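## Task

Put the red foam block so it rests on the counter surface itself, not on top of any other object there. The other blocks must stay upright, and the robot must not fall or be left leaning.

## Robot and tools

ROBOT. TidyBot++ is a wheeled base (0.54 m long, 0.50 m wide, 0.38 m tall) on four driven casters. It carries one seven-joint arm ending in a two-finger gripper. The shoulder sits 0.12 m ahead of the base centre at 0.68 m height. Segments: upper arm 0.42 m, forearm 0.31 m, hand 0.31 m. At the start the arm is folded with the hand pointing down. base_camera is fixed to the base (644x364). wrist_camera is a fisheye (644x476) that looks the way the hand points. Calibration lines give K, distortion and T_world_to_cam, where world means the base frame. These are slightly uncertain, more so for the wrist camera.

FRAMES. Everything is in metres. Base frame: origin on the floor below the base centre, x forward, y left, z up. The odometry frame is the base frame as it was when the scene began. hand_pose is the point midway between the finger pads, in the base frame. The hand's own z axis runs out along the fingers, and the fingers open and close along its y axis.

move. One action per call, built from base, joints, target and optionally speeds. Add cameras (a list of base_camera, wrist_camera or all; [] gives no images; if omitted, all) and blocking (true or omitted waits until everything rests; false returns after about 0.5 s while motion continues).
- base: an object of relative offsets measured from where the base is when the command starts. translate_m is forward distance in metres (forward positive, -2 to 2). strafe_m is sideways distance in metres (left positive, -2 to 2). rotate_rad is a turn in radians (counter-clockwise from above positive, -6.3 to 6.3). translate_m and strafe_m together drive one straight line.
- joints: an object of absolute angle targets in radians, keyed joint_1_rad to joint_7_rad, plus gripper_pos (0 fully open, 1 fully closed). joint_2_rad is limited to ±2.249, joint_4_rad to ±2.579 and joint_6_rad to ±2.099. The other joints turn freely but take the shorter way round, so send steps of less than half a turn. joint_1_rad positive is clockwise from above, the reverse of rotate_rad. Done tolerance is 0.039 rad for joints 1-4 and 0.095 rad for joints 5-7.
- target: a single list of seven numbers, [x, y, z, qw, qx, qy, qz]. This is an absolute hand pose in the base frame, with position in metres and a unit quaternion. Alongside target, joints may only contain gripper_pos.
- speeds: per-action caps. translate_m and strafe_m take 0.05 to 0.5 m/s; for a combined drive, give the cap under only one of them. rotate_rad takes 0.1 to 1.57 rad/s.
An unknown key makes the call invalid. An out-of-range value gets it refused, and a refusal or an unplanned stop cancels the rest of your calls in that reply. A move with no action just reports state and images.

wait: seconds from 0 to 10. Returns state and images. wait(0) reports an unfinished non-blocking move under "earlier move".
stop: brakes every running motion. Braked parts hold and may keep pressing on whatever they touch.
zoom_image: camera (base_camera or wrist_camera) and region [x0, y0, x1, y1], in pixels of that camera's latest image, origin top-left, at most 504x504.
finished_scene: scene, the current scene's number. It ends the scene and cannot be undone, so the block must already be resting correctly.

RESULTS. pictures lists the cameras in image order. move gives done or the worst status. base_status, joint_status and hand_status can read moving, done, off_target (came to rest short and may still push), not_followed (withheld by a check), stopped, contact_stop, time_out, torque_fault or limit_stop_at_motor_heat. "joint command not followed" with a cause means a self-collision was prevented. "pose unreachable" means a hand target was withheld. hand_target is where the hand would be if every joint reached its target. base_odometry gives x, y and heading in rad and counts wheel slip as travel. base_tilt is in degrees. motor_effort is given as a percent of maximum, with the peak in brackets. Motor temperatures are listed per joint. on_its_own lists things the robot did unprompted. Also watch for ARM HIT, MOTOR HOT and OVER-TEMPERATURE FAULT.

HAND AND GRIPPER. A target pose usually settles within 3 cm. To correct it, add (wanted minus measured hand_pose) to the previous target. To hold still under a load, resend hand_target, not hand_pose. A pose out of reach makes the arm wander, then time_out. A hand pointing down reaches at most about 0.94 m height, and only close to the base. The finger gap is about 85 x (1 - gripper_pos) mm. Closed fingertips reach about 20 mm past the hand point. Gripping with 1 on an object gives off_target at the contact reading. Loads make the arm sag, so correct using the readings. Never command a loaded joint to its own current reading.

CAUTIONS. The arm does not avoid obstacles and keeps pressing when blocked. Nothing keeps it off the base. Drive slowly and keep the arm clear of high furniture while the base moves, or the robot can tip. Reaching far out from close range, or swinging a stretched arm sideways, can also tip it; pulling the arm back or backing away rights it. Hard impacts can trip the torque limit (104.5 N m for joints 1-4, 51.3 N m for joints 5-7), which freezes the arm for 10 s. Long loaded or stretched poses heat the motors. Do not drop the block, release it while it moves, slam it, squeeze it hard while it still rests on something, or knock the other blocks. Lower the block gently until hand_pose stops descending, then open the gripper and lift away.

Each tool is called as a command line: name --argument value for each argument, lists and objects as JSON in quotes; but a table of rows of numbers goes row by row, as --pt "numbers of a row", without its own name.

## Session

move --joints '{"joint_1_rad":0,"joint_2_rad": -0.2,"joint_4_rad":-1.5,"joint_6_rad": -0.9}'

Scene clock: 2.33 s.
Motor temperatures (°C): [34 34 34 35 41 40 41]
move: done
base_odometry: x=+0.000 y=+0.000 heading=+0.000
base_tilt: forward=+0.7 right=+0.1
base_status: not commanded
joint_positions: joint_1_rad=-0.025 joint_2_rad=-0.224 joint_3_rad=+3.180 joint_4_rad=-1.515 joint_5_rad=+0.019 joint_6_rad=-0.917 joint_7_rad=+1.593 gripper_pos=+0.000
joint_status: all done
motor_effort: joint_1_rad=-1(2) joint_2_rad=-13(13) joint_3_rad=+1(2) joint_4_rad=+21(21) joint_5_rad=-1(1) joint_6_rad=+8(8) joint_7_rad=+0(1)
hand_pose: x=+0.5782 y=-0.0116 z=+0.9938 quat_wxyz=(+0.013, +0.893, +0.004, +0.450) (m; base frame)
hand_target: x=+0.5899 y=-0.0234 z=+0.9951 quat_wxyz=(+0.019, +0.891, -0.007, +0.453) (m; base frame)
hand_status: not commanded
pictures: base_camera, wrist_camera
camera_calibration:
wrist_camera: T_world_to_cam=[[0.00167763, -0.999737, 0.022851, -0.0371716], [-0.616953, -0.0190185, -0.78677, 1.19291], [0.786998, -0.0127781, -0.616823, 0.294468], [0, 0, 0, 1]] pos_world=[0.504285, -0.0107118, 1.12103]

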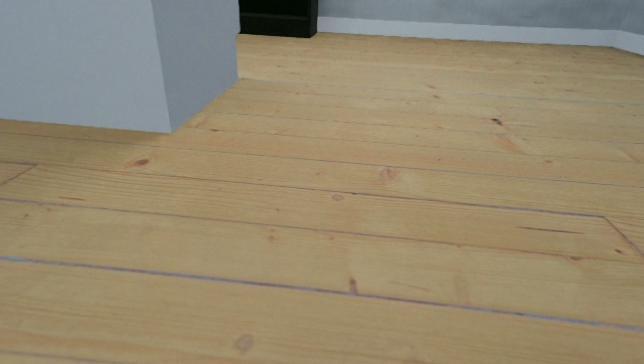

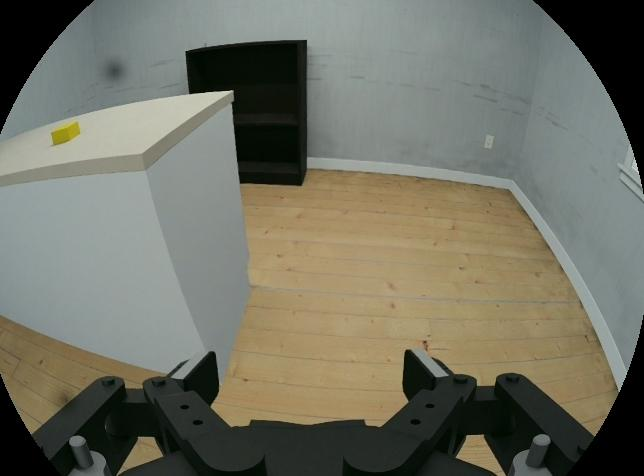

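move --base '{"rotate_rad":-0.11}' --cameras '[]'

move --base '{"translate_m":1.9,"strafe_m":-0.36}' --cameras '[]'

move --base '{"rotate_rad":1.55}'

Scene clock: 9.57 s.
Motor temperatures (°C): [34 34 34 35 41 40 41]
move: done
base_odometry: x=+0.000 y=+0.000 heading=-0.110
base_tilt: forward=+0.7 right=+0.1
base_status: done
joint_positions: joint_1_rad=-0.014 joint_2_rad=-0.223 joint_3_rad=+3.180 joint_4_rad=-1.515 joint_5_rad=+0.019 joint_6_rad=-0.917 joint_7_rad=+1.593 gripper_pos=+0.000
joint_status: not commanded
motor_effort: joint_1_rad=-1(2) joint_2_rad=-13(14) joint_3_rad=+1(3) joint_4_rad=+20(22) joint_5_rad=-1(1) joint_6_rad=+8(8) joint_7_rad=+0(1)
hand_pose: x=+0.5785 y=-0.0168 z=+0.9931 quat_wxyz=(+0.016, +0.893, -0.001, +0.449) (m; base frame)
hand_target: x=+0.5899 y=-0.0234 z=+0.9951 quat_wxyz=(+0.019, +0.891, -0.007, +0.453) (m; base frame)
hand_status: not commanded
pictures: none
No camera images: "cameras" was empty.

Scene clock: 14.67 s.
Motor temperatures (°C): [34 34 34 35 41 40 41]
move: done
base_odometry: x=+1.849 y=-0.566 heading=-0.111
base_tilt: forward=+0.7 right=+0.1
base_status: done
joint_positions: joint_1_rad=-0.014 joint_2_rad=-0.209 joint_3_rad=+3.180 joint_4_rad=-1.514 joint_5_rad=+0.019 joint_6_rad=-0.917 joint_7_rad=+1.593 gripper_pos=+0.000
joint_status: not commanded
motor_effort: joint_1_rad=+0(2) joint_2_rad=-13(16) joint_3_rad=+1(2) joint_4_rad=+21(21) joint_5_rad=-1(1) joint_6_rad=+8(8) joint_7_rad=+0(1)
hand_pose: x=+0.5830 y=-0.0168 z=+0.9871 quat_wxyz=(+0.016, +0.896, -0.001, +0.443) (m; base frame)
hand_target: x=+0.5899 y=-0.0234 z=+0.9951 quat_wxyz=(+0.019, +0.891, -0.007, +0.453) (m; base frame)
hand_status: not commanded
pictures: none
No camera images: "cameras" was empty.

Scene clock: 16.97 s.
Motor temperatures (°C): [34 34 34 35 41 40 41]
move: done
base_odometry: x=+1.849 y=-0.566 heading=+1.439
base_tilt: forward=+0.7 right=+0.1
base_status: done
joint_positions: joint_1_rad=-0.013 joint_2_rad=-0.208 joint_3_rad=+3.180 joint_4_rad=-1.514 joint_5_rad=+0.019 joint_6_rad=-0.917 joint_7_rad=+1.593 gripper_pos=+0.000
joint_status: not commanded
motor_effort: joint_1_rad=+0(3) joint_2_rad=-13(16) joint_3_rad=+1(3) joint_4_rad=+21(22) joint_5_rad=-1(2) joint_6_rad=+8(8) joint_7_rad=-1(1)
hand_pose: x=+0.5830 y=-0.0170 z=+0.9871 quat_wxyz=(+0.016, +0.896, -0.001, +0.443) (m; base frame)
hand_target: x=+0.5899 y=-0.0234 z=+0.9951 quat_wxyz=(+0.019, +0.891, -0.007, +0.453) (m; base frame)
hand_status: not commanded
pictures: base_camera, wrist_camera
camera_calibration:
wrist_camera: T_world_to_cam=[[-0.00989832, -0.999681, 0.0232458, -0.0361574], [-0.628714, -0.0118553, -0.777546, 1.18842], [0.777573, -0.0223114, -0.628396, 0.303257], [0, 0, 0, 1]] pos_world=[0.511011, -0.0152908, 1.11545]

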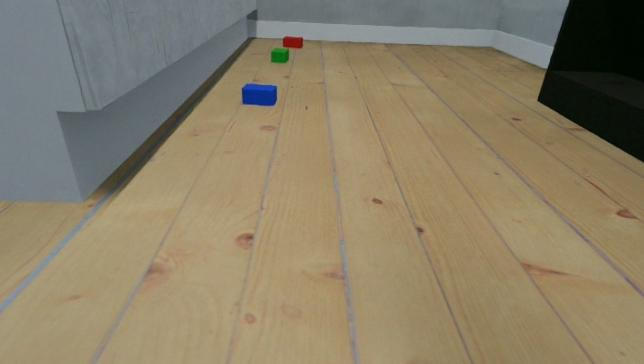

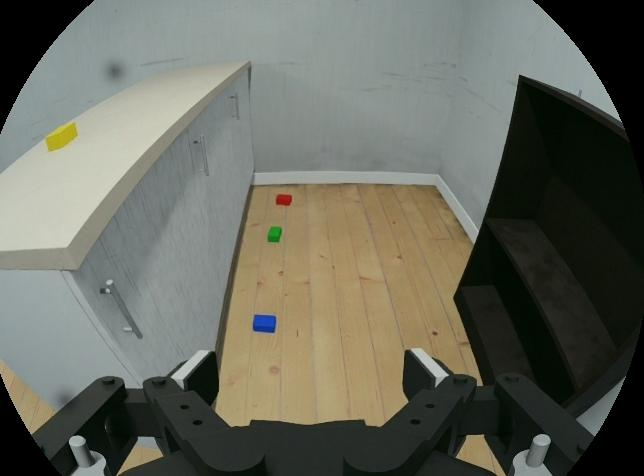

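move --base '{"strafe_m":-0.45}' --cameras '[]'

move --base '{"rotate_rad":1.56}' --cameras '[]'

move --base '{"strafe_m":-1.1}'

Scene clock: 33.37 s.
Motor temperatures (°C): [34 34 34 35 41 40 41]
move: done
base_odometry: x=+2.296 y=-0.625 heading=+1.439
base_tilt: forward=+0.7 right=+0.1
base_status: done
joint_positions: joint_1_rad=-0.012 joint_2_rad=-0.208 joint_3_rad=+3.180 joint_4_rad=-1.514 joint_5_rad=+0.019 joint_6_rad=-0.917 joint_7_rad=+1.593 gripper_pos=+0.000
joint_status: not commanded
motor_effort: joint_1_rad=+0(2) joint_2_rad=-13(15) joint_3_rad=+1(4) joint_4_rad=+21(21) joint_5_rad=+0(2) joint_6_rad=+8(8) joint_7_rad=+0(1)
hand_pose: x=+0.5830 y=-0.0176 z=+0.9871 quat_wxyz=(+0.016, +0.896, -0.002, +0.443) (m; base frame)
hand_target: x=+0.5899 y=-0.0234 z=+0.9951 quat_wxyz=(+0.019, +0.891, -0.007, +0.453) (m; base frame)
hand_status: not commanded
pictures: none
No camera images: "cameras" was empty.

Scene clock: 35.67 s.
Motor temperatures (°C): [34 34 34 35 41 40 41]
move: done
base_odometry: x=+2.296 y=-0.625 heading=+2.999
base_tilt: forward=+0.7 right=+0.1
base_status: done
joint_positions: joint_1_rad=-0.012 joint_2_rad=-0.208 joint_3_rad=+3.180 joint_4_rad=-1.514 joint_5_rad=+0.019 joint_6_rad=-0.917 joint_7_rad=+1.593 gripper_pos=+0.000
joint_status: not commanded
motor_effort: joint_1_rad=+0(2) joint_2_rad=-14(16) joint_3_rad=+1(4) joint_4_rad=+21(21) joint_5_rad=-1(2) joint_6_rad=+7(8) joint_7_rad=+0(1)
hand_pose: x=+0.5830 y=-0.0176 z=+0.9870 quat_wxyz=(+0.016, +0.896, -0.002, +0.443) (m; base frame)
hand_target: x=+0.5899 y=-0.0234 z=+0.9951 quat_wxyz=(+0.019, +0.891, -0.007, +0.453) (m; base frame)
hand_status: not commanded
pictures: none
No camera images: "cameras" was empty.

Scene clock: 41.97 s.
Motor temperatures (°C): [34 34 34 35 41 40 41]
move: time_out
base_odometry: x=+2.366 y=-0.140 heading=+2.955
base_tilt: forward=+0.7 right=+0.1
base_status: strafe_m time_out (by the wheels' count: -0.490 of -1.100)
joint_positions: joint_1_rad=+0.005 joint_2_rad=-0.198 joint_3_rad=+3.187 joint_4_rad=-1.508 joint_5_rad=+0.018 joint_6_rad=-0.916 joint_7_rad=+1.593 gripper_pos=+0.000
joint_status: not commanded
motor_effort: joint_1_rad=+0(9) joint_2_rad=-13(31) joint_3_rad=+1(9) joint_4_rad=+21(24) joint_5_rad=-1(5) joint_6_rad=+8(9) joint_7_rad=+0(1)
hand_pose: x=+0.5866 y=-0.0289 z=+0.9860 quat_wxyz=(+0.020, +0.897, -0.013, +0.442) (m; base frame)
hand_target: x=+0.5899 y=-0.0234 z=+0.9951 quat_wxyz=(+0.019, +0.891, -0.007, +0.453) (m; base frame)
hand_status: not commanded
pictures: base_camera, wrist_camera
camera_calibration:
wrist_camera: T_world_to_cam=[[-0.0347929, -0.999182, 0.0206034, -0.0306788], [-0.630962, 0.00597402, -0.775791, 1.18976], [0.775033, -0.039992, -0.630654, 0.302729], [0, 0, 0, 1]] pos_world=[0.515003, -0.0256546, 1.11456]

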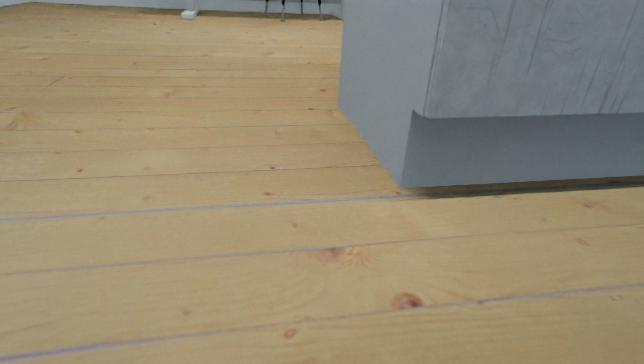

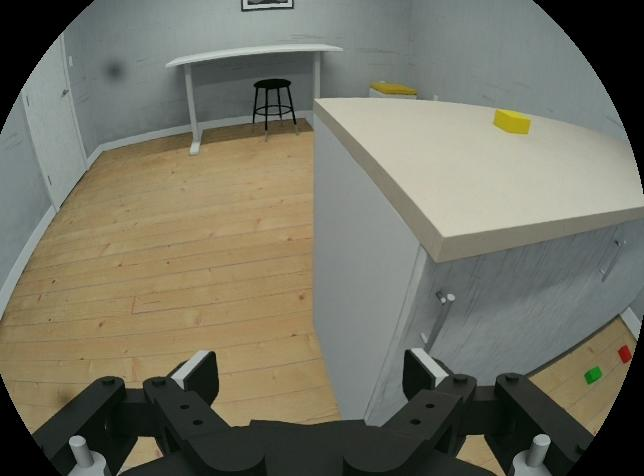

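move --base '{"strafe_m":0.12,"translate_m":0.1}' --cameras '[]'

move --base '{"rotate_rad":0.137}'

Scene clock: 53.83 s.
Motor temperatures (°C): [34 34 34 35 41 40 41]
move: done
base_odometry: x=+2.245 y=-0.239 heading=+2.955
base_tilt: forward=+0.7 right=+0.1
base_status: done
joint_positions: joint_1_rad=+0.005 joint_2_rad=-0.197 joint_3_rad=+3.185 joint_4_rad=-1.508 joint_5_rad=+0.018 joint_6_rad=-0.916 joint_7_rad=+1.593 gripper_pos=+0.000
joint_status: not commanded
motor_effort: joint_1_rad=+0(2) joint_2_rad=-14(17) joint_3_rad=+1(4) joint_4_rad=+20(21) joint_5_rad=-1(1) joint_6_rad=+7(8) joint_7_rad=+0(1)
hand_pose: x=+0.5869 y=-0.0281 z=+0.9856 quat_wxyz=(+0.020, +0.897, -0.012, +0.441) (m; base frame)
hand_target: x=+0.5899 y=-0.0234 z=+0.9951 quat_wxyz=(+0.019, +0.891, -0.007, +0.453) (m; base frame)
hand_status: not commanded
pictures: none
No camera images: "cameras" was empty.

Scene clock: 54.73 s.
Motor temperatures (°C): [34 34 34 35 41 40 41]
move: done
base_odometry: x=+2.245 y=-0.239 heading=+3.092
base_tilt: forward=+0.7 right=+0.1
base_status: done
joint_positions: joint_1_rad=+0.004 joint_2_rad=-0.197 joint_3_rad=+3.183 joint_4_rad=-1.508 joint_5_rad=+0.018 joint_6_rad=-0.916 joint_7_rad=+1.593 gripper_pos=+0.000
joint_status: not commanded
motor_effort: joint_1_rad=+1(2) joint_2_rad=-13(17) joint_3_rad=+0(4) joint_4_rad=+20(22) joint_5_rad=-1(1) joint_6_rad=+8(8) joint_7_rad=+0(1)
hand_pose: x=+0.5870 y=-0.0265 z=+0.9856 quat_wxyz=(+0.020, +0.897, -0.010, +0.441) (m; base frame)
hand_target: x=+0.5899 y=-0.0234 z=+0.9951 quat_wxyz=(+0.019, +0.891, -0.007, +0.453) (m; base frame)
hand_status: not commanded
pictures: base_camera, wrist_camera
camera_calibration:
wrist_camera: T_world_to_cam=[[-0.0300151, -0.999321, 0.0213833, -0.0317985], [-0.631727, 0.00238694, -0.775187, 1.18948], [0.77461, -0.0367757, -0.63137, 0.303329], [0, 0, 0, 1]] pos_world=[0.515508, -0.023461, 1.11426]

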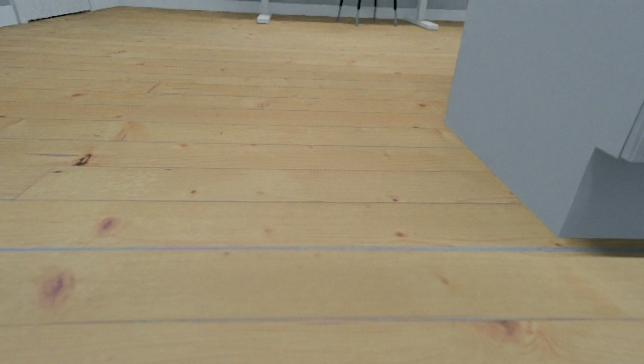

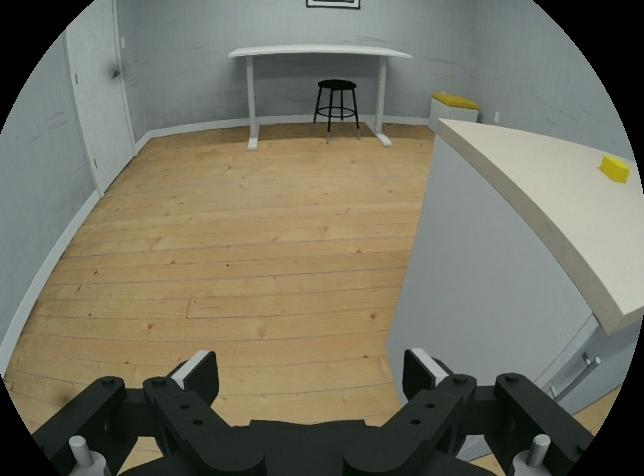

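move --base '{"translate_m":0.03}' --joints '{"joint_2_rad":-0.35}' --cameras '[]'

move --base '{"strafe_m":-1.1}' --speeds '{"strafe_m":0.3}'

Scene clock: 63.87 s.
Motor temperatures (°C): [34 34 34 35 41 40 41]
move: done
base_odometry: x=+2.215 y=-0.238 heading=+3.093
base_tilt: forward=+0.7 right=+0.1
base_status: done
joint_positions: joint_1_rad=+0.004 joint_2_rad=-0.348 joint_3_rad=+3.183 joint_4_rad=-1.507 joint_5_rad=+0.018 joint_6_rad=-0.916 joint_7_rad=+1.593 gripper_pos=+0.000
joint_status: all done
motor_effort: joint_1_rad=+0(1) joint_2_rad=-8(16) joint_3_rad=+1(2) joint_4_rad=+20(22) joint_5_rad=-1(1) joint_6_rad=+8(9) joint_7_rad=+0(1)
hand_pose: x=+0.5359 y=-0.0262 z=+1.0529 quat_wxyz=(+0.019, +0.861, -0.012, +0.508) (m; base frame)
hand_target: x=+0.5378 y=-0.0234 z=+1.0620 quat_wxyz=(+0.019, +0.855, -0.008, +0.519) (m; base frame)
hand_status: not commanded
pictures: none
No camera images: "cameras" was empty.

Scene clock: 68.53 s.
Motor temperatures (°C): [34 34 34 35 41 40 41]
move: done
base_odometry: x=+2.268 y=+0.861 heading=+3.093
base_tilt: forward=+0.7 right=+0.1
base_status: done
joint_positions: joint_1_rad=+0.004 joint_2_rad=-0.348 joint_3_rad=+3.183 joint_4_rad=-1.507 joint_5_rad=+0.018 joint_6_rad=-0.916 joint_7_rad=+1.593 gripper_pos=+0.000
joint_status: not commanded
motor_effort: joint_1_rad=+0(2) joint_2_rad=-8(9) joint_3_rad=+1(4) joint_4_rad=+21(22) joint_5_rad=-1(1) joint_6_rad=+9(9) joint_7_rad=+0(1)
hand_pose: x=+0.5359 y=-0.0262 z=+1.0529 quat_wxyz=(+0.019, +0.861, -0.012, +0.508) (m; base frame)
hand_target: x=+0.5378 y=-0.0234 z=+1.0620 quat_wxyz=(+0.019, +0.855, -0.008, +0.519) (m; base frame)
hand_status: not commanded
pictures: base_camera, wrist_camera
camera_calibration:
wrist_camera: T_world_to_cam=[[-0.0329898, -0.999307, 0.0172385, -0.0285905], [-0.507356, 0.00188384, -0.861734, 1.23387], [0.861105, -0.0371745, -0.507067, 0.208086], [0, 0, 0, 1]] pos_world=[0.445886, -0.0231596, 1.16928]

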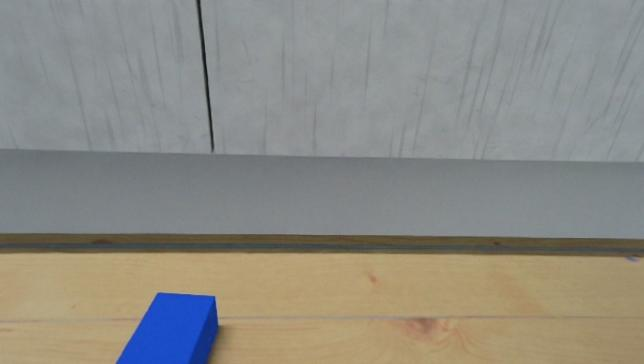

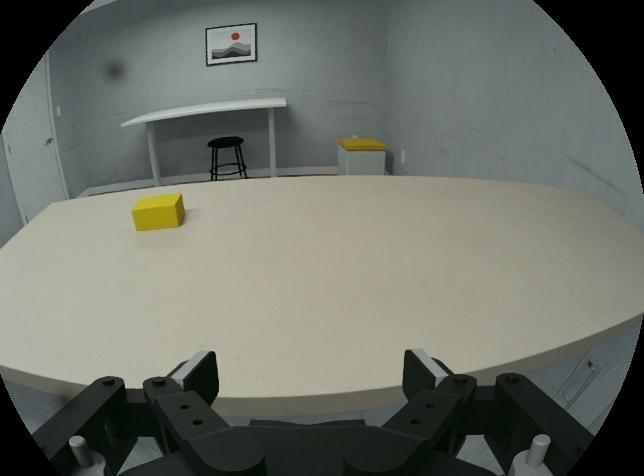

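move --base '{"strafe_m":-0.86}' --speeds '{"strafe_m":0.3}'

Scene clock: 78.97 s.
Motor temperatures (°C): [34 34 34 35 41 40 41]
move: done
base_odometry: x=+2.310 y=+1.720 heading=+3.093
base_tilt: forward=+0.7 right=+0.1
base_status: done
joint_positions: joint_1_rad=+0.004 joint_2_rad=-0.348 joint_3_rad=+3.183 joint_4_rad=-1.507 joint_5_rad=+0.018 joint_6_rad=-0.916 joint_7_rad=+1.593 gripper_pos=+0.000
joint_status: not commanded
motor_effort: joint_1_rad=-1(2) joint_2_rad=-7(9) joint_3_rad=+2(3) joint_4_rad=+20(21) joint_5_rad=-1(2) joint_6_rad=+9(9) joint_7_rad=+1(1)
hand_pose: x=+0.5359 y=-0.0262 z=+1.0529 quat_wxyz=(+0.019, +0.861, -0.012, +0.508) (m; base frame)
hand_target: x=+0.5378 y=-0.0234 z=+1.0620 quat_wxyz=(+0.019, +0.855, -0.008, +0.519) (m; base frame)
hand_status: not commanded
pictures: base_camera, wrist_camera
camera_calibration:
wrist_camera: T_world_to_cam=[[-0.0329898, -0.999307, 0.0172385, -0.0285905], [-0.507356, 0.00188384, -0.861734, 1.23387], [0.861105, -0.0371745, -0.507067, 0.208086], [0, 0, 0, 1]] pos_world=[0.445886, -0.0231596, 1.16928]

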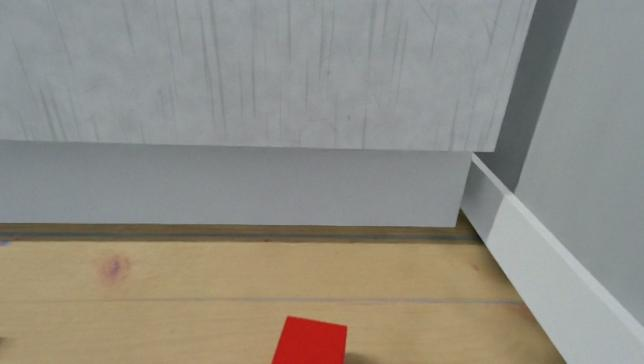

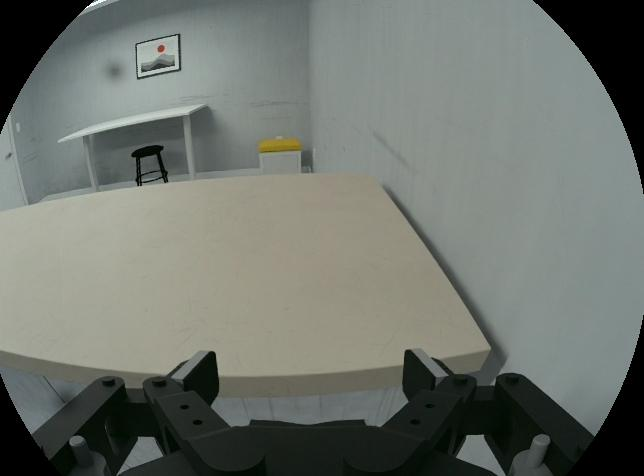

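move --base '{"translate_m":-0.12}'

Scene clock: 81.93 s.
Motor temperatures (°C): [34 34 34 35 41 40 41]
move: done
base_odometry: x=+2.430 y=+1.714 heading=+3.093
base_tilt: forward=+0.6 right=+0.1
base_status: done
joint_positions: joint_1_rad=+0.004 joint_2_rad=-0.356 joint_3_rad=+3.183 joint_4_rad=-1.507 joint_5_rad=+0.018 joint_6_rad=-0.916 joint_7_rad=+1.593 gripper_pos=+0.000
joint_status: not commanded
motor_effort: joint_1_rad=-1(2) joint_2_rad=-7(12) joint_3_rad=+1(2) joint_4_rad=+20(21) joint_5_rad=-1(1) joint_6_rad=+8(9) joint_7_rad=+0(1)
hand_pose: x=+0.5329 y=-0.0262 z=+1.0563 quat_wxyz=(+0.019, +0.859, -0.012, +0.512) (m; base frame)
hand_target: x=+0.5378 y=-0.0234 z=+1.0620 quat_wxyz=(+0.019, +0.855, -0.008, +0.519) (m; base frame)
hand_status: not commanded
pictures: base_camera, wrist_camera
camera_calibration:
wrist_camera: T_world_to_cam=[[-0.0330776, -0.999307, 0.0170553, -0.0285105], [-0.500421, 0.00178785, -0.865781, 1.23579], [0.86515, -0.0371728, -0.500133, 0.202855], [0, 0, 0, 1]] pos_world=[0.44197, -0.0231595, 1.17186]

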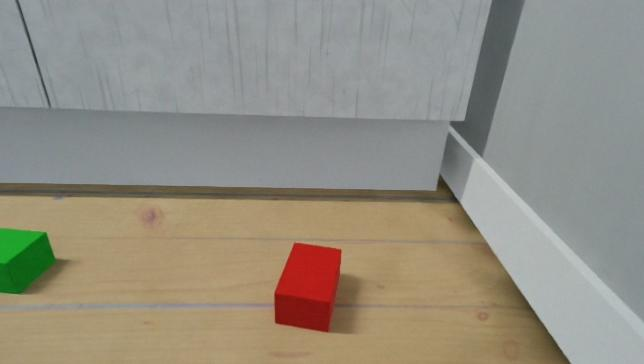

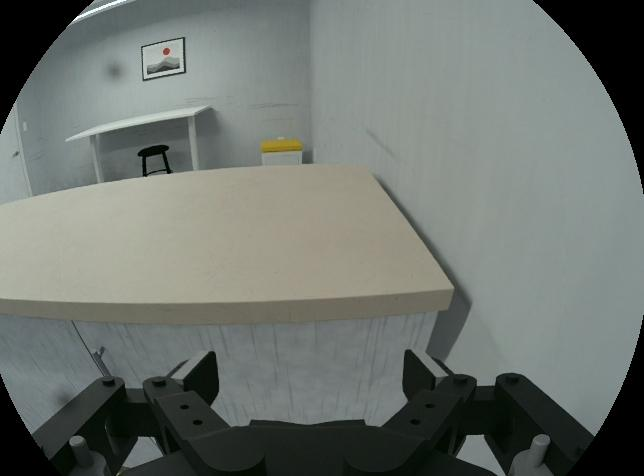

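move --target '[0.50, 0, 0.8, 0.02, 0.9716, -0.0927, 0.215]' --cameras '[]'

move --target '[0.54, 0, 0.5, 0.02, 0.9716, -0.0927, 0.215]' --cameras '[]'

move --target '[0.58, 0, 0.13, 0.02, 0.9716, -0.0927, 0.22]'

Scene clock: 90.73 s.
Motor temperatures (°C): [34 34 34 35 41 40 41]
move: done
base_odometry: x=+2.430 y=+1.714 heading=+3.093
base_tilt: forward=+0.7 right=+0.1
base_status: not commanded
joint_positions: joint_1_rad=+0.004 joint_2_rad=-0.147 joint_3_rad=+3.089 joint_4_rad=-1.755 joint_5_rad=+0.054 joint_6_rad=-1.030 joint_7_rad=+1.333 gripper_pos=+0.000
joint_status: not commanded
motor_effort: joint_1_rad=-2(2) joint_2_rad=-14(18) joint_3_rad=+1(2) joint_4_rad=+20(22) joint_5_rad=+0(1) joint_6_rad=+5(9) joint_7_rad=-1(1)
hand_pose: x=+0.5215 y=+0.0074 z=+0.8141 quat_wxyz=(-0.006, +0.964, -0.083, +0.251) (m; base frame)
hand_target: x=+0.5000 y=+0.0000 z=+0.8000 quat_wxyz=(+0.020, +0.972, -0.093, +0.215) (m; base frame)
hand_status: done (0.027 m and 5.3 deg from the pose sent, 0.260 m and 37.7 deg at the start)
pictures: none
No camera images: "cameras" was empty.

Scene clock: 92.97 s.
Motor temperatures (°C): [34 34 34 35 41 40 41]
move: done
base_odometry: x=+2.430 y=+1.714 heading=+3.093
base_tilt: forward=+0.7 right=+0.1
base_status: not commanded
joint_positions: joint_1_rad=-0.266 joint_2_rad=+0.384 joint_3_rad=+3.384 joint_4_rad=-2.308 joint_5_rad=-0.071 joint_6_rad=-0.084 joint_7_rad=+1.388 gripper_pos=+0.000
joint_status: not commanded
motor_effort: joint_1_rad=-1(2) joint_2_rad=-24(26) joint_3_rad=+2(3) joint_4_rad=+9(19) joint_5_rad=-1(1) joint_6_rad=+4(5) joint_7_rad=+0(1)
hand_pose: x=+0.5296 y=+0.0040 z=+0.5018 quat_wxyz=(+0.013, +0.977, -0.095, +0.191) (m; base frame)
hand_target: x=+0.5400 y=+0.0000 z=+0.5000 quat_wxyz=(+0.020, +0.972, -0.093, +0.215) (m; base frame)
hand_status: done (0.011 m and 2.9 deg from the pose sent, 0.315 m and 5.3 deg at the start)
pictures: none
No camera images: "cameras" was empty.

Scene clock: 95.67 s.
Motor temperatures (°C): [34 34 34 35 41 40 41]
move: done
base_odometry: x=+2.430 y=+1.714 heading=+3.093
base_tilt: forward=+0.7 right=+0.1
base_status: not commanded
joint_positions: joint_1_rad=-0.127 joint_2_rad=+1.475 joint_3_rad=+3.204 joint_4_rad=-1.952 joint_5_rad=-0.080 joint_6_rad=+0.639 joint_7_rad=+1.388 gripper_pos=+0.000
joint_status: not commanded
motor_effort: joint_1_rad=-1(2) joint_2_rad=-35(38) joint_3_rad=+3(3) joint_4_rad=-3(10) joint_5_rad=-1(1) joint_6_rad=+4(4) joint_7_rad=+0(1)
hand_pose: x=+0.5591 y=+0.0055 z=+0.1297 quat_wxyz=(+0.021, +0.981, -0.061, +0.182) (m; base frame)
hand_target: x=+0.5800 y=+0.0000 z=+0.1300 quat_wxyz=(+0.020, +0.971, -0.093, +0.220) (m; base frame)
hand_status: done (0.022 m and 5.8 deg from the pose sent, 0.375 m and 3.5 deg at the start)
pictures: base_camera, wrist_camera
camera_calibration:
wrist_camera: T_world_to_cam=[[-0.124383, -0.992167, 0.0115299, 0.071643], [-0.935767, 0.113433, -0.333875, 0.620438], [0.329952, -0.0523178, -0.942547, 0.0746628], [0, 0, 0, 1]] pos_world=[0.564862, 0.00461001, 0.276696]

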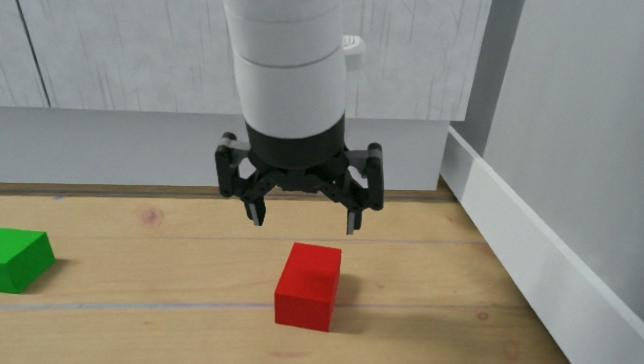

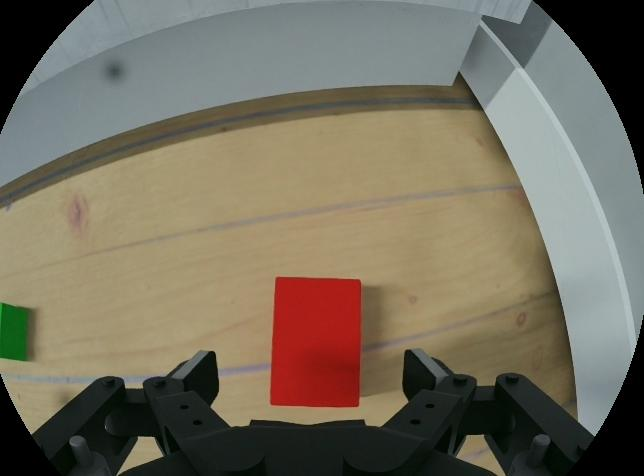

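move --target '[0.588, -0.002, 0.05, 0.02, 0.9716, -0.0927, 0.225]'

Scene clock: 98.77 s.
Motor temperatures (°C): [34 34 34 35 41 40 41]
move: done
base_odometry: x=+2.430 y=+1.714 heading=+3.093
base_tilt: forward=+0.7 right=+0.1
base_status: not commanded
joint_positions: joint_1_rad=-0.122 joint_2_rad=+1.670 joint_3_rad=+3.203 joint_4_rad=-1.741 joint_5_rad=-0.085 joint_6_rad=+0.641 joint_7_rad=+1.388 gripper_pos=+0.000
joint_status: not commanded
motor_effort: joint_1_rad=-1(2) joint_2_rad=-36(38) joint_3_rad=+2(3) joint_4_rad=-3(4) joint_5_rad=-1(1) joint_6_rad=+4(5) joint_7_rad=-1(1)
hand_pose: x=+0.5692 y=+0.0040 z=+0.0485 quat_wxyz=(+0.020, +0.980, -0.060, +0.191) (m; base frame)
hand_target: x=+0.5880 y=-0.0020 z=+0.0500 quat_wxyz=(+0.020, +0.970, -0.093, +0.225) (m; base frame)
hand_status: done (0.020 m and 5.5 deg from the pose sent, 0.085 m and 6.2 deg at the start)
pictures: base_camera, wrist_camera
camera_calibration:
wrist_camera: T_world_to_cam=[[-0.121467, -0.992557, 0.00878062, 0.0706843], [-0.930115, 0.110727, -0.35018, 0.600523], [0.346601, -0.0507021, -0.936641, -0.0149267], [0, 0, 0, 1]] pos_world=[0.572314, 0.00290722, 0.195689]

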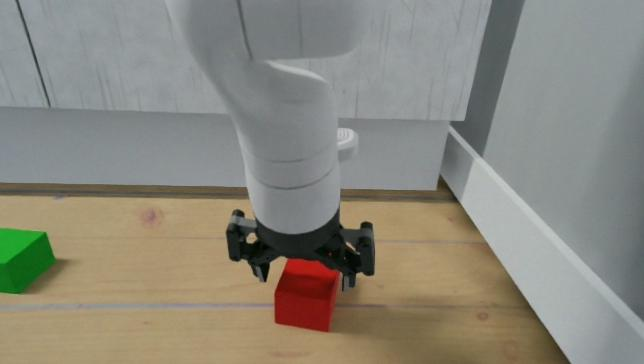

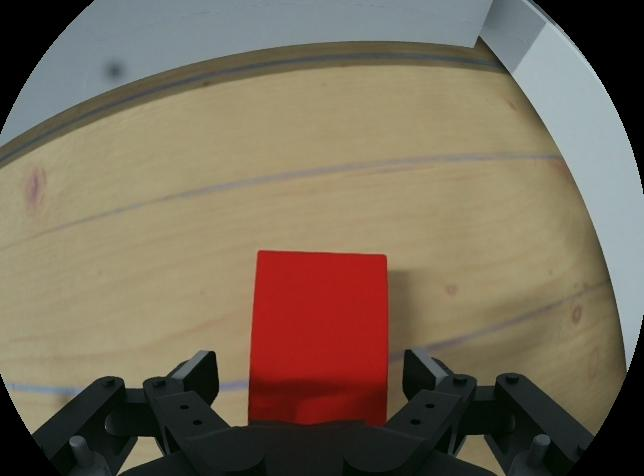

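move --target '[0.588, -0.006, 0.028, 0.02, 0.9716, -0.0927, 0.225]'

Scene clock: 101.43 s.
Motor temperatures (°C): [34 34 34 35 41 40 41]
move: done
base_odometry: x=+2.430 y=+1.714 heading=+3.093
base_tilt: forward=+0.7 right=+0.1
base_status: not commanded
joint_positions: joint_1_rad=-0.108 joint_2_rad=+1.715 joint_3_rad=+3.203 joint_4_rad=-1.674 joint_5_rad=-0.086 joint_6_rad=+0.641 joint_7_rad=+1.388 gripper_pos=+0.000
joint_status: not commanded
motor_effort: joint_1_rad=-1(2) joint_2_rad=-36(37) joint_3_rad=+2(2) joint_4_rad=-2(4) joint_5_rad=-1(1) joint_6_rad=+4(5) joint_7_rad=+1(1)
hand_pose: x=+0.5801 y=+0.0000 z=+0.0305 quat_wxyz=(+0.018, +0.977, -0.065, +0.201) (m; base frame)
hand_target: x=+0.5880 y=-0.0060 z=+0.0280 quat_wxyz=(+0.020, +0.970, -0.093, +0.225) (m; base frame)
hand_status: done (0.010 m and 4.2 deg from the pose sent, 0.030 m and 5.5 deg at the start)
pictures: base_camera, wrist_camera
camera_calibration:
wrist_camera: T_world_to_cam=[[-0.131218, -0.991351, 0.00205825, 0.0741481], [-0.921052, 0.121145, -0.370117, 0.600117], [0.366666, -0.0504618, -0.928983, -0.0476682], [0, 0, 0, 1]] pos_world=[0.579947, -0.00159976, 0.177678]

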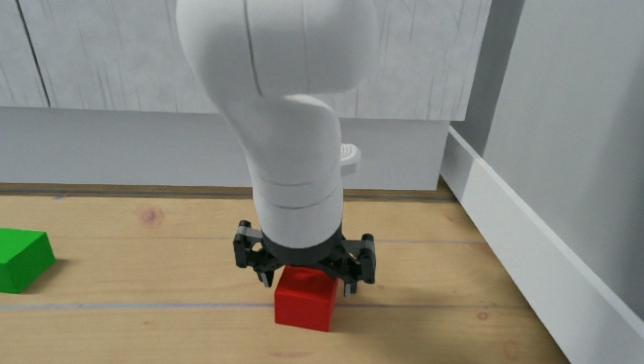

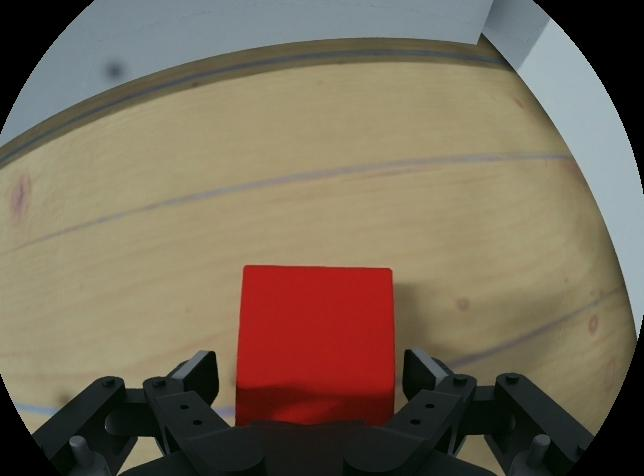

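move --joints '{"gripper_pos":0.5}' --cameras '[]'

move --target '[0.57, 0.0, 0.2, 0.02, 0.9716, -0.0927, 0.215]' --cameras '["wrist_camera"]'

move --target '[0.50, 0.0, 0.5, 0.02, 0.9716, -0.0927, 0.215]' --cameras '[]'

move --target '[0.47, 0.0, 0.8, 0.02, 0.9716, -0.0927, 0.215]' --cameras '[]'

move --target '[0.50, 0.0, 1.03, 0.02, 0.9716, -0.0927, 0.215]'

Scene clock: 107.03 s.
Motor temperatures (°C): [34 34 34 35 41 40 41]
move: off_target
base_odometry: x=+2.430 y=+1.714 heading=+3.093
base_tilt: forward=+0.7 right=+0.1
base_status: not commanded
joint_positions: joint_1_rad=-0.108 joint_2_rad=+1.712 joint_3_rad=+3.202 joint_4_rad=-1.676 joint_5_rad=-0.086 joint_6_rad=+0.641 joint_7_rad=+1.388 gripper_pos=+0.391
joint_status: gripper_pos off_target (ended at +0.391, target +0.500)
motor_effort: joint_1_rad=+0(1) joint_2_rad=-32(37) joint_3_rad=+1(2) joint_4_rad=+1(5) joint_5_rad=-1(1) joint_6_rad=+4(5) joint_7_rad=+0(1)
hand_pose: x=+0.5802 y=+0.0002 z=+0.0315 quat_wxyz=(+0.018, +0.977, -0.065, +0.201) (m; base frame)
hand_target: x=+0.5880 y=-0.0060 z=+0.0280 quat_wxyz=(+0.020, +0.970, -0.093, +0.225) (m; base frame)
hand_status: not commanded
pictures: none
No camera images: "cameras" was empty.

Scene clock: 108.67 s.
Motor temperatures (°C): [34 34 34 35 41 40 41]
move: done
base_odometry: x=+2.430 y=+1.714 heading=+3.093
base_tilt: forward=+0.7 right=+0.1
base_status: not commanded
joint_positions: joint_1_rad=-0.108 joint_2_rad=+1.333 joint_3_rad=+3.202 joint_4_rad=-2.077 joint_5_rad=-0.086 joint_6_rad=+0.641 joint_7_rad=+1.388 gripper_pos=+0.391
joint_status: not commanded
motor_effort: joint_1_rad=+0(1) joint_2_rad=-35(39) joint_3_rad=+2(2) joint_4_rad=-4(4) joint_5_rad=-1(1) joint_6_rad=+4(5) joint_7_rad=+0(1)
hand_pose: x=+0.5601 y=-0.0022 z=+0.1894 quat_wxyz=(+0.021, +0.978, -0.077, +0.191) (m; base frame)
hand_target: x=+0.5700 y=+0.0000 z=+0.2000 quat_wxyz=(+0.020, +0.972, -0.093, +0.215) (m; base frame)
hand_status: done (0.015 m and 3.4 deg from the pose sent, 0.169 m and 3.6 deg at the start)
pictures: wrist_camera
camera_calibration:
wrist_camera: T_world_to_cam=[[-0.155789, -0.987776, 0.0053633, 0.0821454], [-0.924896, 0.143961, -0.351914, 0.639572], [0.34684, -0.0597847, -0.936017, 0.119499], [0, 0, 0, 1]] pos_world=[0.562887, -0.00378768, 0.336487]

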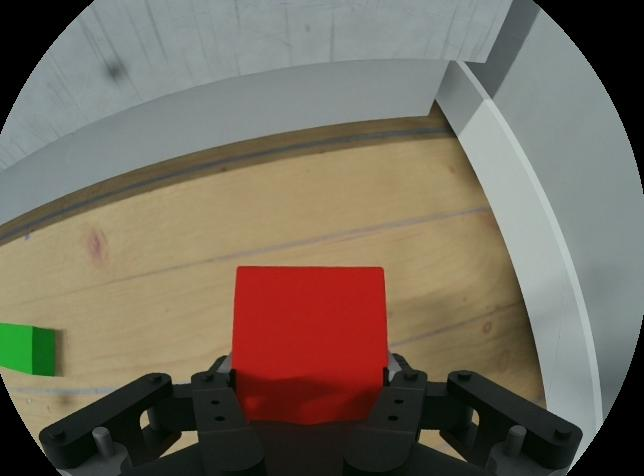

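Scene clock: 110.93 s.
Motor temperatures (°C): [34 34 34 35 41 40 41]
move: done
base_odometry: x=+2.430 y=+1.714 heading=+3.093
base_tilt: forward=+0.7 right=+0.1
base_status: not commanded
joint_positions: joint_1_rad=-0.294 joint_2_rad=+0.365 joint_3_rad=+3.397 joint_4_rad=-2.428 joint_5_rad=-0.118 joint_6_rad=+0.142 joint_7_rad=+1.428 gripper_pos=+0.391
joint_status: not commanded
motor_effort: joint_1_rad=-1(1) joint_2_rad=-22(37) joint_3_rad=+2(3) joint_4_rad=+8(9) joint_5_rad=-1(1) joint_6_rad=+5(6) joint_7_rad=+0(1)
hand_pose: x=+0.5281 y=+0.0029 z=+0.5091 quat_wxyz=(+0.013, +0.963, -0.090, +0.253) (m; base frame)
hand_target: x=+0.5000 y=+0.0000 z=+0.5000 quat_wxyz=(+0.020, +0.972, -0.093, +0.215) (m; base frame)
hand_status: done (0.030 m and 4.5 deg from the pose sent, 0.316 m and 3.4 deg at the start)
pictures: none
No camera images: "cameras" was empty.

Scene clock: 113.27 s.
Motor temperatures (°C): [34 34 34 35 41 40 41]
move: done
base_odometry: x=+2.430 y=+1.714 heading=+3.093
base_tilt: forward=+0.7 right=+0.1
base_status: not commanded
joint_positions: joint_1_rad=+0.011 joint_2_rad=-0.207 joint_3_rad=+3.066 joint_4_rad=-1.835 joint_5_rad=+0.038 joint_6_rad=-1.043 joint_7_rad=+1.345 gripper_pos=+0.392
joint_status: not commanded
motor_effort: joint_1_rad=+0(2) joint_2_rad=-11(24) joint_3_rad=+1(2) joint_4_rad=+19(20) joint_5_rad=+0(1) joint_6_rad=+5(6) joint_7_rad=+0(1)
hand_pose: x=+0.4863 y=+0.0162 z=+0.7980 quat_wxyz=(-0.008, +0.970, -0.072, +0.234) (m; base frame)
hand_target: x=+0.4700 y=+0.0000 z=+0.8000 quat_wxyz=(+0.020, +0.972, -0.093, +0.215) (m; base frame)
hand_status: done (0.023 m and 4.6 deg from the pose sent, 0.297 m and 4.5 deg at the start)
pictures: none
No camera images: "cameras" was empty.

Scene clock: 115.87 s.
Motor temperatures (°C): [34 34 34 35 41 40 41]
move: done
base_odometry: x=+2.430 y=+1.714 heading=+3.093
base_tilt: forward=+0.7 right=+0.1
base_status: not commanded
joint_positions: joint_1_rad=-0.071 joint_2_rad=+0.022 joint_3_rad=+3.119 joint_4_rad=-0.810 joint_5_rad=+0.065 joint_6_rad=-1.807 joint_7_rad=+1.345 gripper_pos=+0.392
joint_status: not commanded
motor_effort: joint_1_rad=-1(2) joint_2_rad=-17(17) joint_3_rad=+1(2) joint_4_rad=+15(21) joint_5_rad=+0(1) joint_6_rad=+5(6) joint_7_rad=+0(1)
hand_pose: x=+0.5098 y=+0.0181 z=+1.0418 quat_wxyz=(-0.011, +0.965, -0.079, +0.250) (m; base frame)
hand_target: x=+0.5000 y=+0.0000 z=+1.0300 quat_wxyz=(+0.020, +0.972, -0.093, +0.215) (m; base frame)
hand_status: done (0.024 m and 5.7 deg from the pose sent, 0.233 m and 4.6 deg at the start)
pictures: base_camera, wrist_camera
camera_calibration:
wrist_camera: T_world_to_cam=[[-0.14351, -0.987295, -0.0682221, 0.160212], [-0.875542, 0.158796, -0.4563, 0.973393], [0.461336, -0.00575231, -0.887207, 0.825836], [0, 0, 0, 1]] pos_world=[0.494251, 0.00835573, 1.18778]

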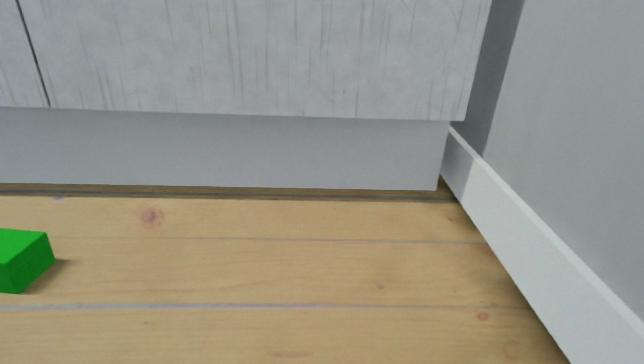

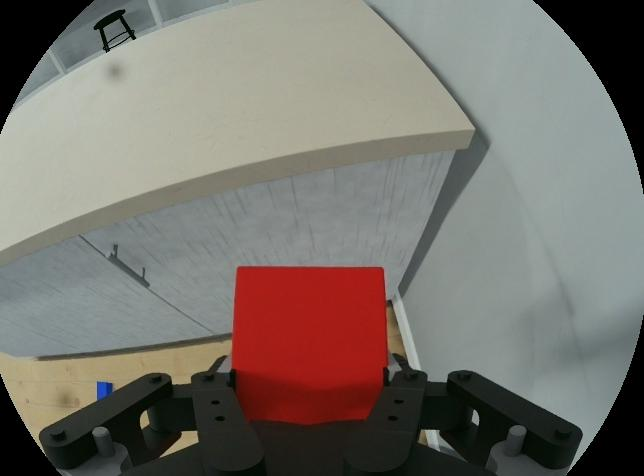

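move --base '{"translate_m":0.24}' --speeds '{"translate_m":0.15}'

move --target '[0.59, 0.0, 1.01, 0.02, 0.9716, -0.0927, 0.22]'

Scene clock: 129.80 s.
Motor temperatures (°C): [34 34 34 35 41 40 41]
move: done
base_odometry: x=+2.190 y=+1.726 heading=+3.093
base_tilt: forward=+0.7 right=+0.1
base_status: done
joint_positions: joint_1_rad=-0.072 joint_2_rad=+0.038 joint_3_rad=+3.120 joint_4_rad=-0.808 joint_5_rad=+0.067 joint_6_rad=-1.813 joint_7_rad=+1.345 gripper_pos=+0.392
joint_status: not commanded
motor_effort: joint_1_rad=-1(1) joint_2_rad=-18(20) joint_3_rad=+1(2) joint_4_rad=+15(16) joint_5_rad=+0(1) joint_6_rad=+5(6) joint_7_rad=+0(1)
hand_pose: x=+0.5144 y=+0.0179 z=+1.0352 quat_wxyz=(-0.009, +0.967, -0.080, +0.240) (m; base frame)
hand_target: x=+0.5000 y=+0.0000 z=+1.0300 quat_wxyz=(+0.020, +0.972, -0.093, +0.215) (m; base frame)
hand_status: not commanded
pictures: base_camera, wrist_camera
camera_calibration:
wrist_camera: T_world_to_cam=[[-0.146341, -0.987243, -0.0627345, 0.155911], [-0.884348, 0.15898, -0.438924, 0.96101], [0.443298, -0.0087537, -0.896331, 0.836635], [0, 0, 0, 1]] pos_world=[0.501804, 0.00846379, 1.18149]

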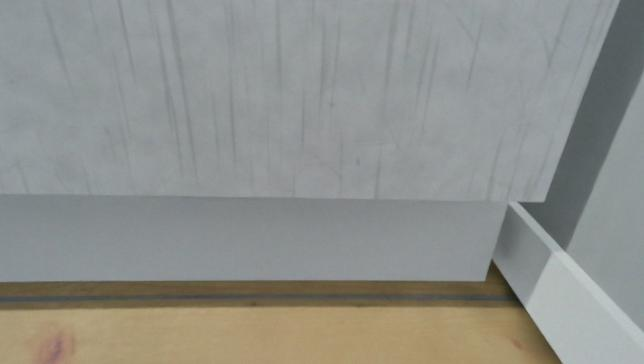

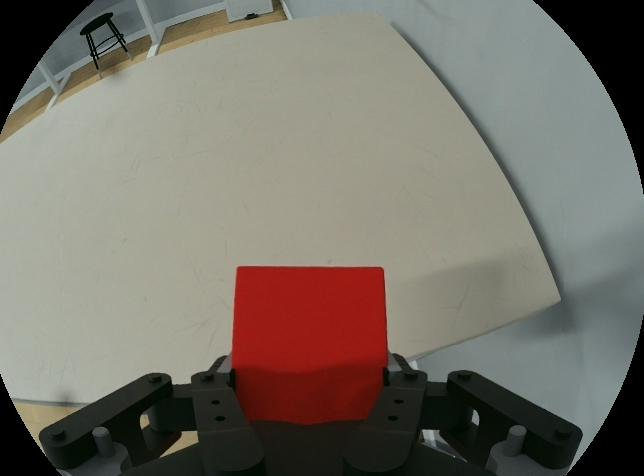

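Scene clock: 131.27 s.
Motor temperatures (°C): [34 34 34 35 41 40 41]
move: done
base_odometry: x=+2.190 y=+1.726 heading=+3.093
base_tilt: forward=+0.7 right=+0.1
base_status: not commanded
joint_positions: joint_1_rad=-0.088 joint_2_rad=+0.228 joint_3_rad=+3.194 joint_4_rad=-0.668 joint_5_rad=+0.067 joint_6_rad=-1.813 joint_7_rad=+1.345 gripper_pos=+0.392
joint_status: not commanded
motor_effort: joint_1_rad=+0(1) joint_2_rad=-25(29) joint_3_rad=+1(1) joint_4_rad=+16(17) joint_5_rad=+0(1) joint_6_rad=+5(6) joint_7_rad=+0(1)
hand_pose: x=+0.5905 y=+0.0026 z=+1.0064 quat_wxyz=(+0.007, +0.970, -0.105, +0.218) (m; base frame)
hand_target: x=+0.5900 y=+0.0000 z=+1.0100 quat_wxyz=(+0.020, +0.971, -0.093, +0.220) (m; base frame)
hand_status: done (0.004 m and 2.1 deg from the pose sent, 0.082 m and 4.4 deg at the start)
pictures: base_camera, wrist_camera
camera_calibration:
wrist_camera: T_world_to_cam=[[-0.204345, -0.978129, -0.0388234, 0.160325], [-0.894072, 0.20264, -0.399464, 0.984008], [0.398594, -0.0469176, -0.915926, 0.823249], [0, 0, 0, 1]] pos_world=[0.584394, -0.00395638, 1.15334]

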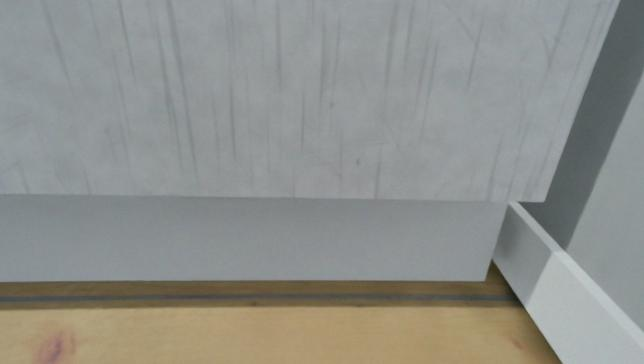

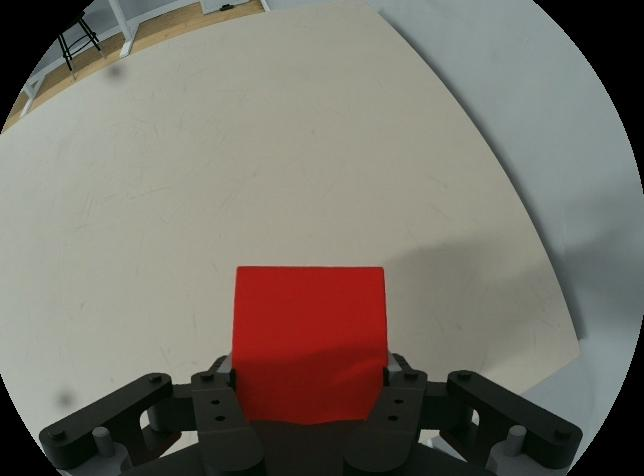

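move --target '[0.615, 0.0, 0.978, 0.02, 0.9716, -0.0927, 0.225]' --cameras '[]'

move --target '[0.615, 0.0, 0.957, 0.02, 0.9716, -0.0927, 0.225]' --cameras '[]'

move --target '[0.615, 0.0, 0.947, 0.02, 0.9716, -0.0927, 0.225]' --cameras '[]'

move --target '[0.615, 0.0, 0.939, 0.02, 0.9716, -0.0927, 0.225]' --cameras '["wrist_camera"]'

Scene clock: 137.40 s.
Motor temperatures (°C): [34 34 34 35 41 40 41]
move: done
base_odometry: x=+2.190 y=+1.726 heading=+3.093
base_tilt: forward=+0.7 right=+0.1
base_status: not commanded
joint_positions: joint_1_rad=-0.088 joint_2_rad=+0.228 joint_3_rad=+3.194 joint_4_rad=-0.773 joint_5_rad=+0.067 joint_6_rad=-1.758 joint_7_rad=+1.345 gripper_pos=+0.392
joint_status: not commanded
motor_effort: joint_1_rad=-1(1) joint_2_rad=-26(28) joint_3_rad=+1(2) joint_4_rad=+17(17) joint_5_rad=+0(0) joint_6_rad=+4(5) joint_7_rad=+0(1)
hand_pose: x=+0.5954 y=+0.0021 z=+0.9734 quat_wxyz=(+0.012, +0.976, -0.104, +0.194) (m; base frame)
hand_target: x=+0.6150 y=+0.0000 z=+0.9780 quat_wxyz=(+0.020, +0.970, -0.093, +0.225) (m; base frame)
hand_status: done (0.020 m and 3.9 deg from the pose sent, 0.038 m and 2.2 deg at the start)
pictures: none
No camera images: "cameras" was empty.

Scene clock: 138.37 s.
Motor temperatures (°C): [34 34 34 35 41 40 41]
move: done
base_odometry: x=+2.190 y=+1.726 heading=+3.093
base_tilt: forward=+0.7 right=+0.1
base_status: not commanded
joint_positions: joint_1_rad=-0.088 joint_2_rad=+0.211 joint_3_rad=+3.194 joint_4_rad=-0.890 joint_5_rad=+0.067 joint_6_rad=-1.680 joint_7_rad=+1.345 gripper_pos=+0.392
joint_status: not commanded
motor_effort: joint_1_rad=-1(1) joint_2_rad=-25(27) joint_3_rad=+1(2) joint_4_rad=+17(18) joint_5_rad=+0(0) joint_6_rad=+4(4) joint_7_rad=-1(1)
hand_pose: x=+0.5980 y=+0.0013 z=+0.9448 quat_wxyz=(+0.014, +0.978, -0.101, +0.183) (m; base frame)
hand_target: x=+0.6150 y=+0.0000 z=+0.9570 quat_wxyz=(+0.020, +0.970, -0.093, +0.225) (m; base frame)
hand_status: done (0.021 m and 5.0 deg from the pose sent, 0.026 m and 3.9 deg at the start)
pictures: none
No camera images: "cameras" was empty.

Scene clock: 139.13 s.
Motor temperatures (°C): [34 34 34 35 41 40 41]
move: done
base_odometry: x=+2.190 y=+1.726 heading=+3.093
base_tilt: forward=+0.7 right=+0.1
base_status: not commanded
joint_positions: joint_1_rad=-0.088 joint_2_rad=+0.189 joint_3_rad=+3.194 joint_4_rad=-0.937 joint_5_rad=+0.067 joint_6_rad=-1.637 joint_7_rad=+1.345 gripper_pos=+0.392
joint_status: not commanded
motor_effort: joint_1_rad=+0(1) joint_2_rad=-25(26) joint_3_rad=+1(2) joint_4_rad=+17(18) joint_5_rad=+0(0) joint_6_rad=+4(5) joint_7_rad=+0(1)
hand_pose: x=+0.5975 y=+0.0008 z=+0.9421 quat_wxyz=(+0.012, +0.976, -0.100, +0.192) (m; base frame)
hand_target: x=+0.6150 y=+0.0000 z=+0.9470 quat_wxyz=(+0.020, +0.970, -0.093, +0.225) (m; base frame)
hand_status: done (0.018 m and 4.0 deg from the pose sent, 0.017 m and 5.0 deg at the start)
pictures: none
No camera images: "cameras" was empty.

Scene clock: 139.80 s.
Motor temperatures (°C): [34 34 34 35 41 40 41]
move: done
base_odometry: x=+2.190 y=+1.726 heading=+3.093
base_tilt: forward=+0.7 right=+0.1
base_status: not commanded
joint_positions: joint_1_rad=-0.088 joint_2_rad=+0.171 joint_3_rad=+3.194 joint_4_rad=-0.970 joint_5_rad=+0.067 joint_6_rad=-1.603 joint_7_rad=+1.345 gripper_pos=+0.392
joint_status: not commanded
motor_effort: joint_1_rad=-1(1) joint_2_rad=-21(24) joint_3_rad=+1(2) joint_4_rad=+16(17) joint_5_rad=+0(0) joint_6_rad=+4(5) joint_7_rad=+0(1)
hand_pose: x=+0.5974 y=+0.0004 z=+0.9412 quat_wxyz=(+0.011, +0.975, -0.099, +0.201) (m; base frame)
hand_target: x=+0.6150 y=+0.0000 z=+0.9390 quat_wxyz=(+0.020, +0.970, -0.093, +0.225) (m; base frame)
hand_status: done (0.018 m and 3.1 deg from the pose sent, 0.018 m and 4.0 deg at the start)
pictures: wrist_camera
camera_calibration:
wrist_camera: T_world_to_cam=[[-0.194851, -0.98049, -0.025931, 0.139245], [-0.910204, 0.190607, -0.367692, 0.944283], [0.365461, -0.0480426, -0.929586, 0.793303], [0, 0, 0, 1]] pos_world=[0.596701, -0.00534666, 1.08826]

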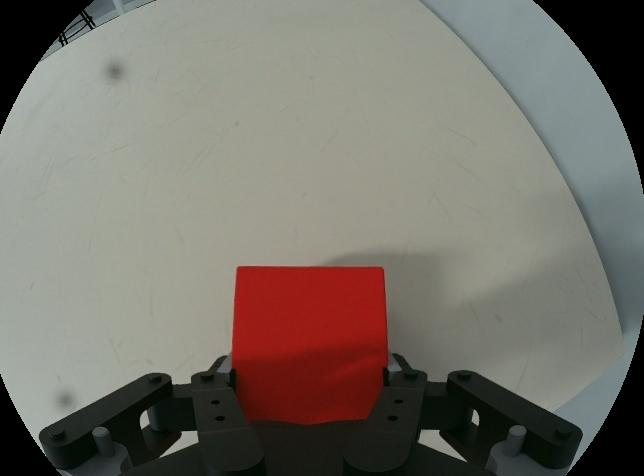

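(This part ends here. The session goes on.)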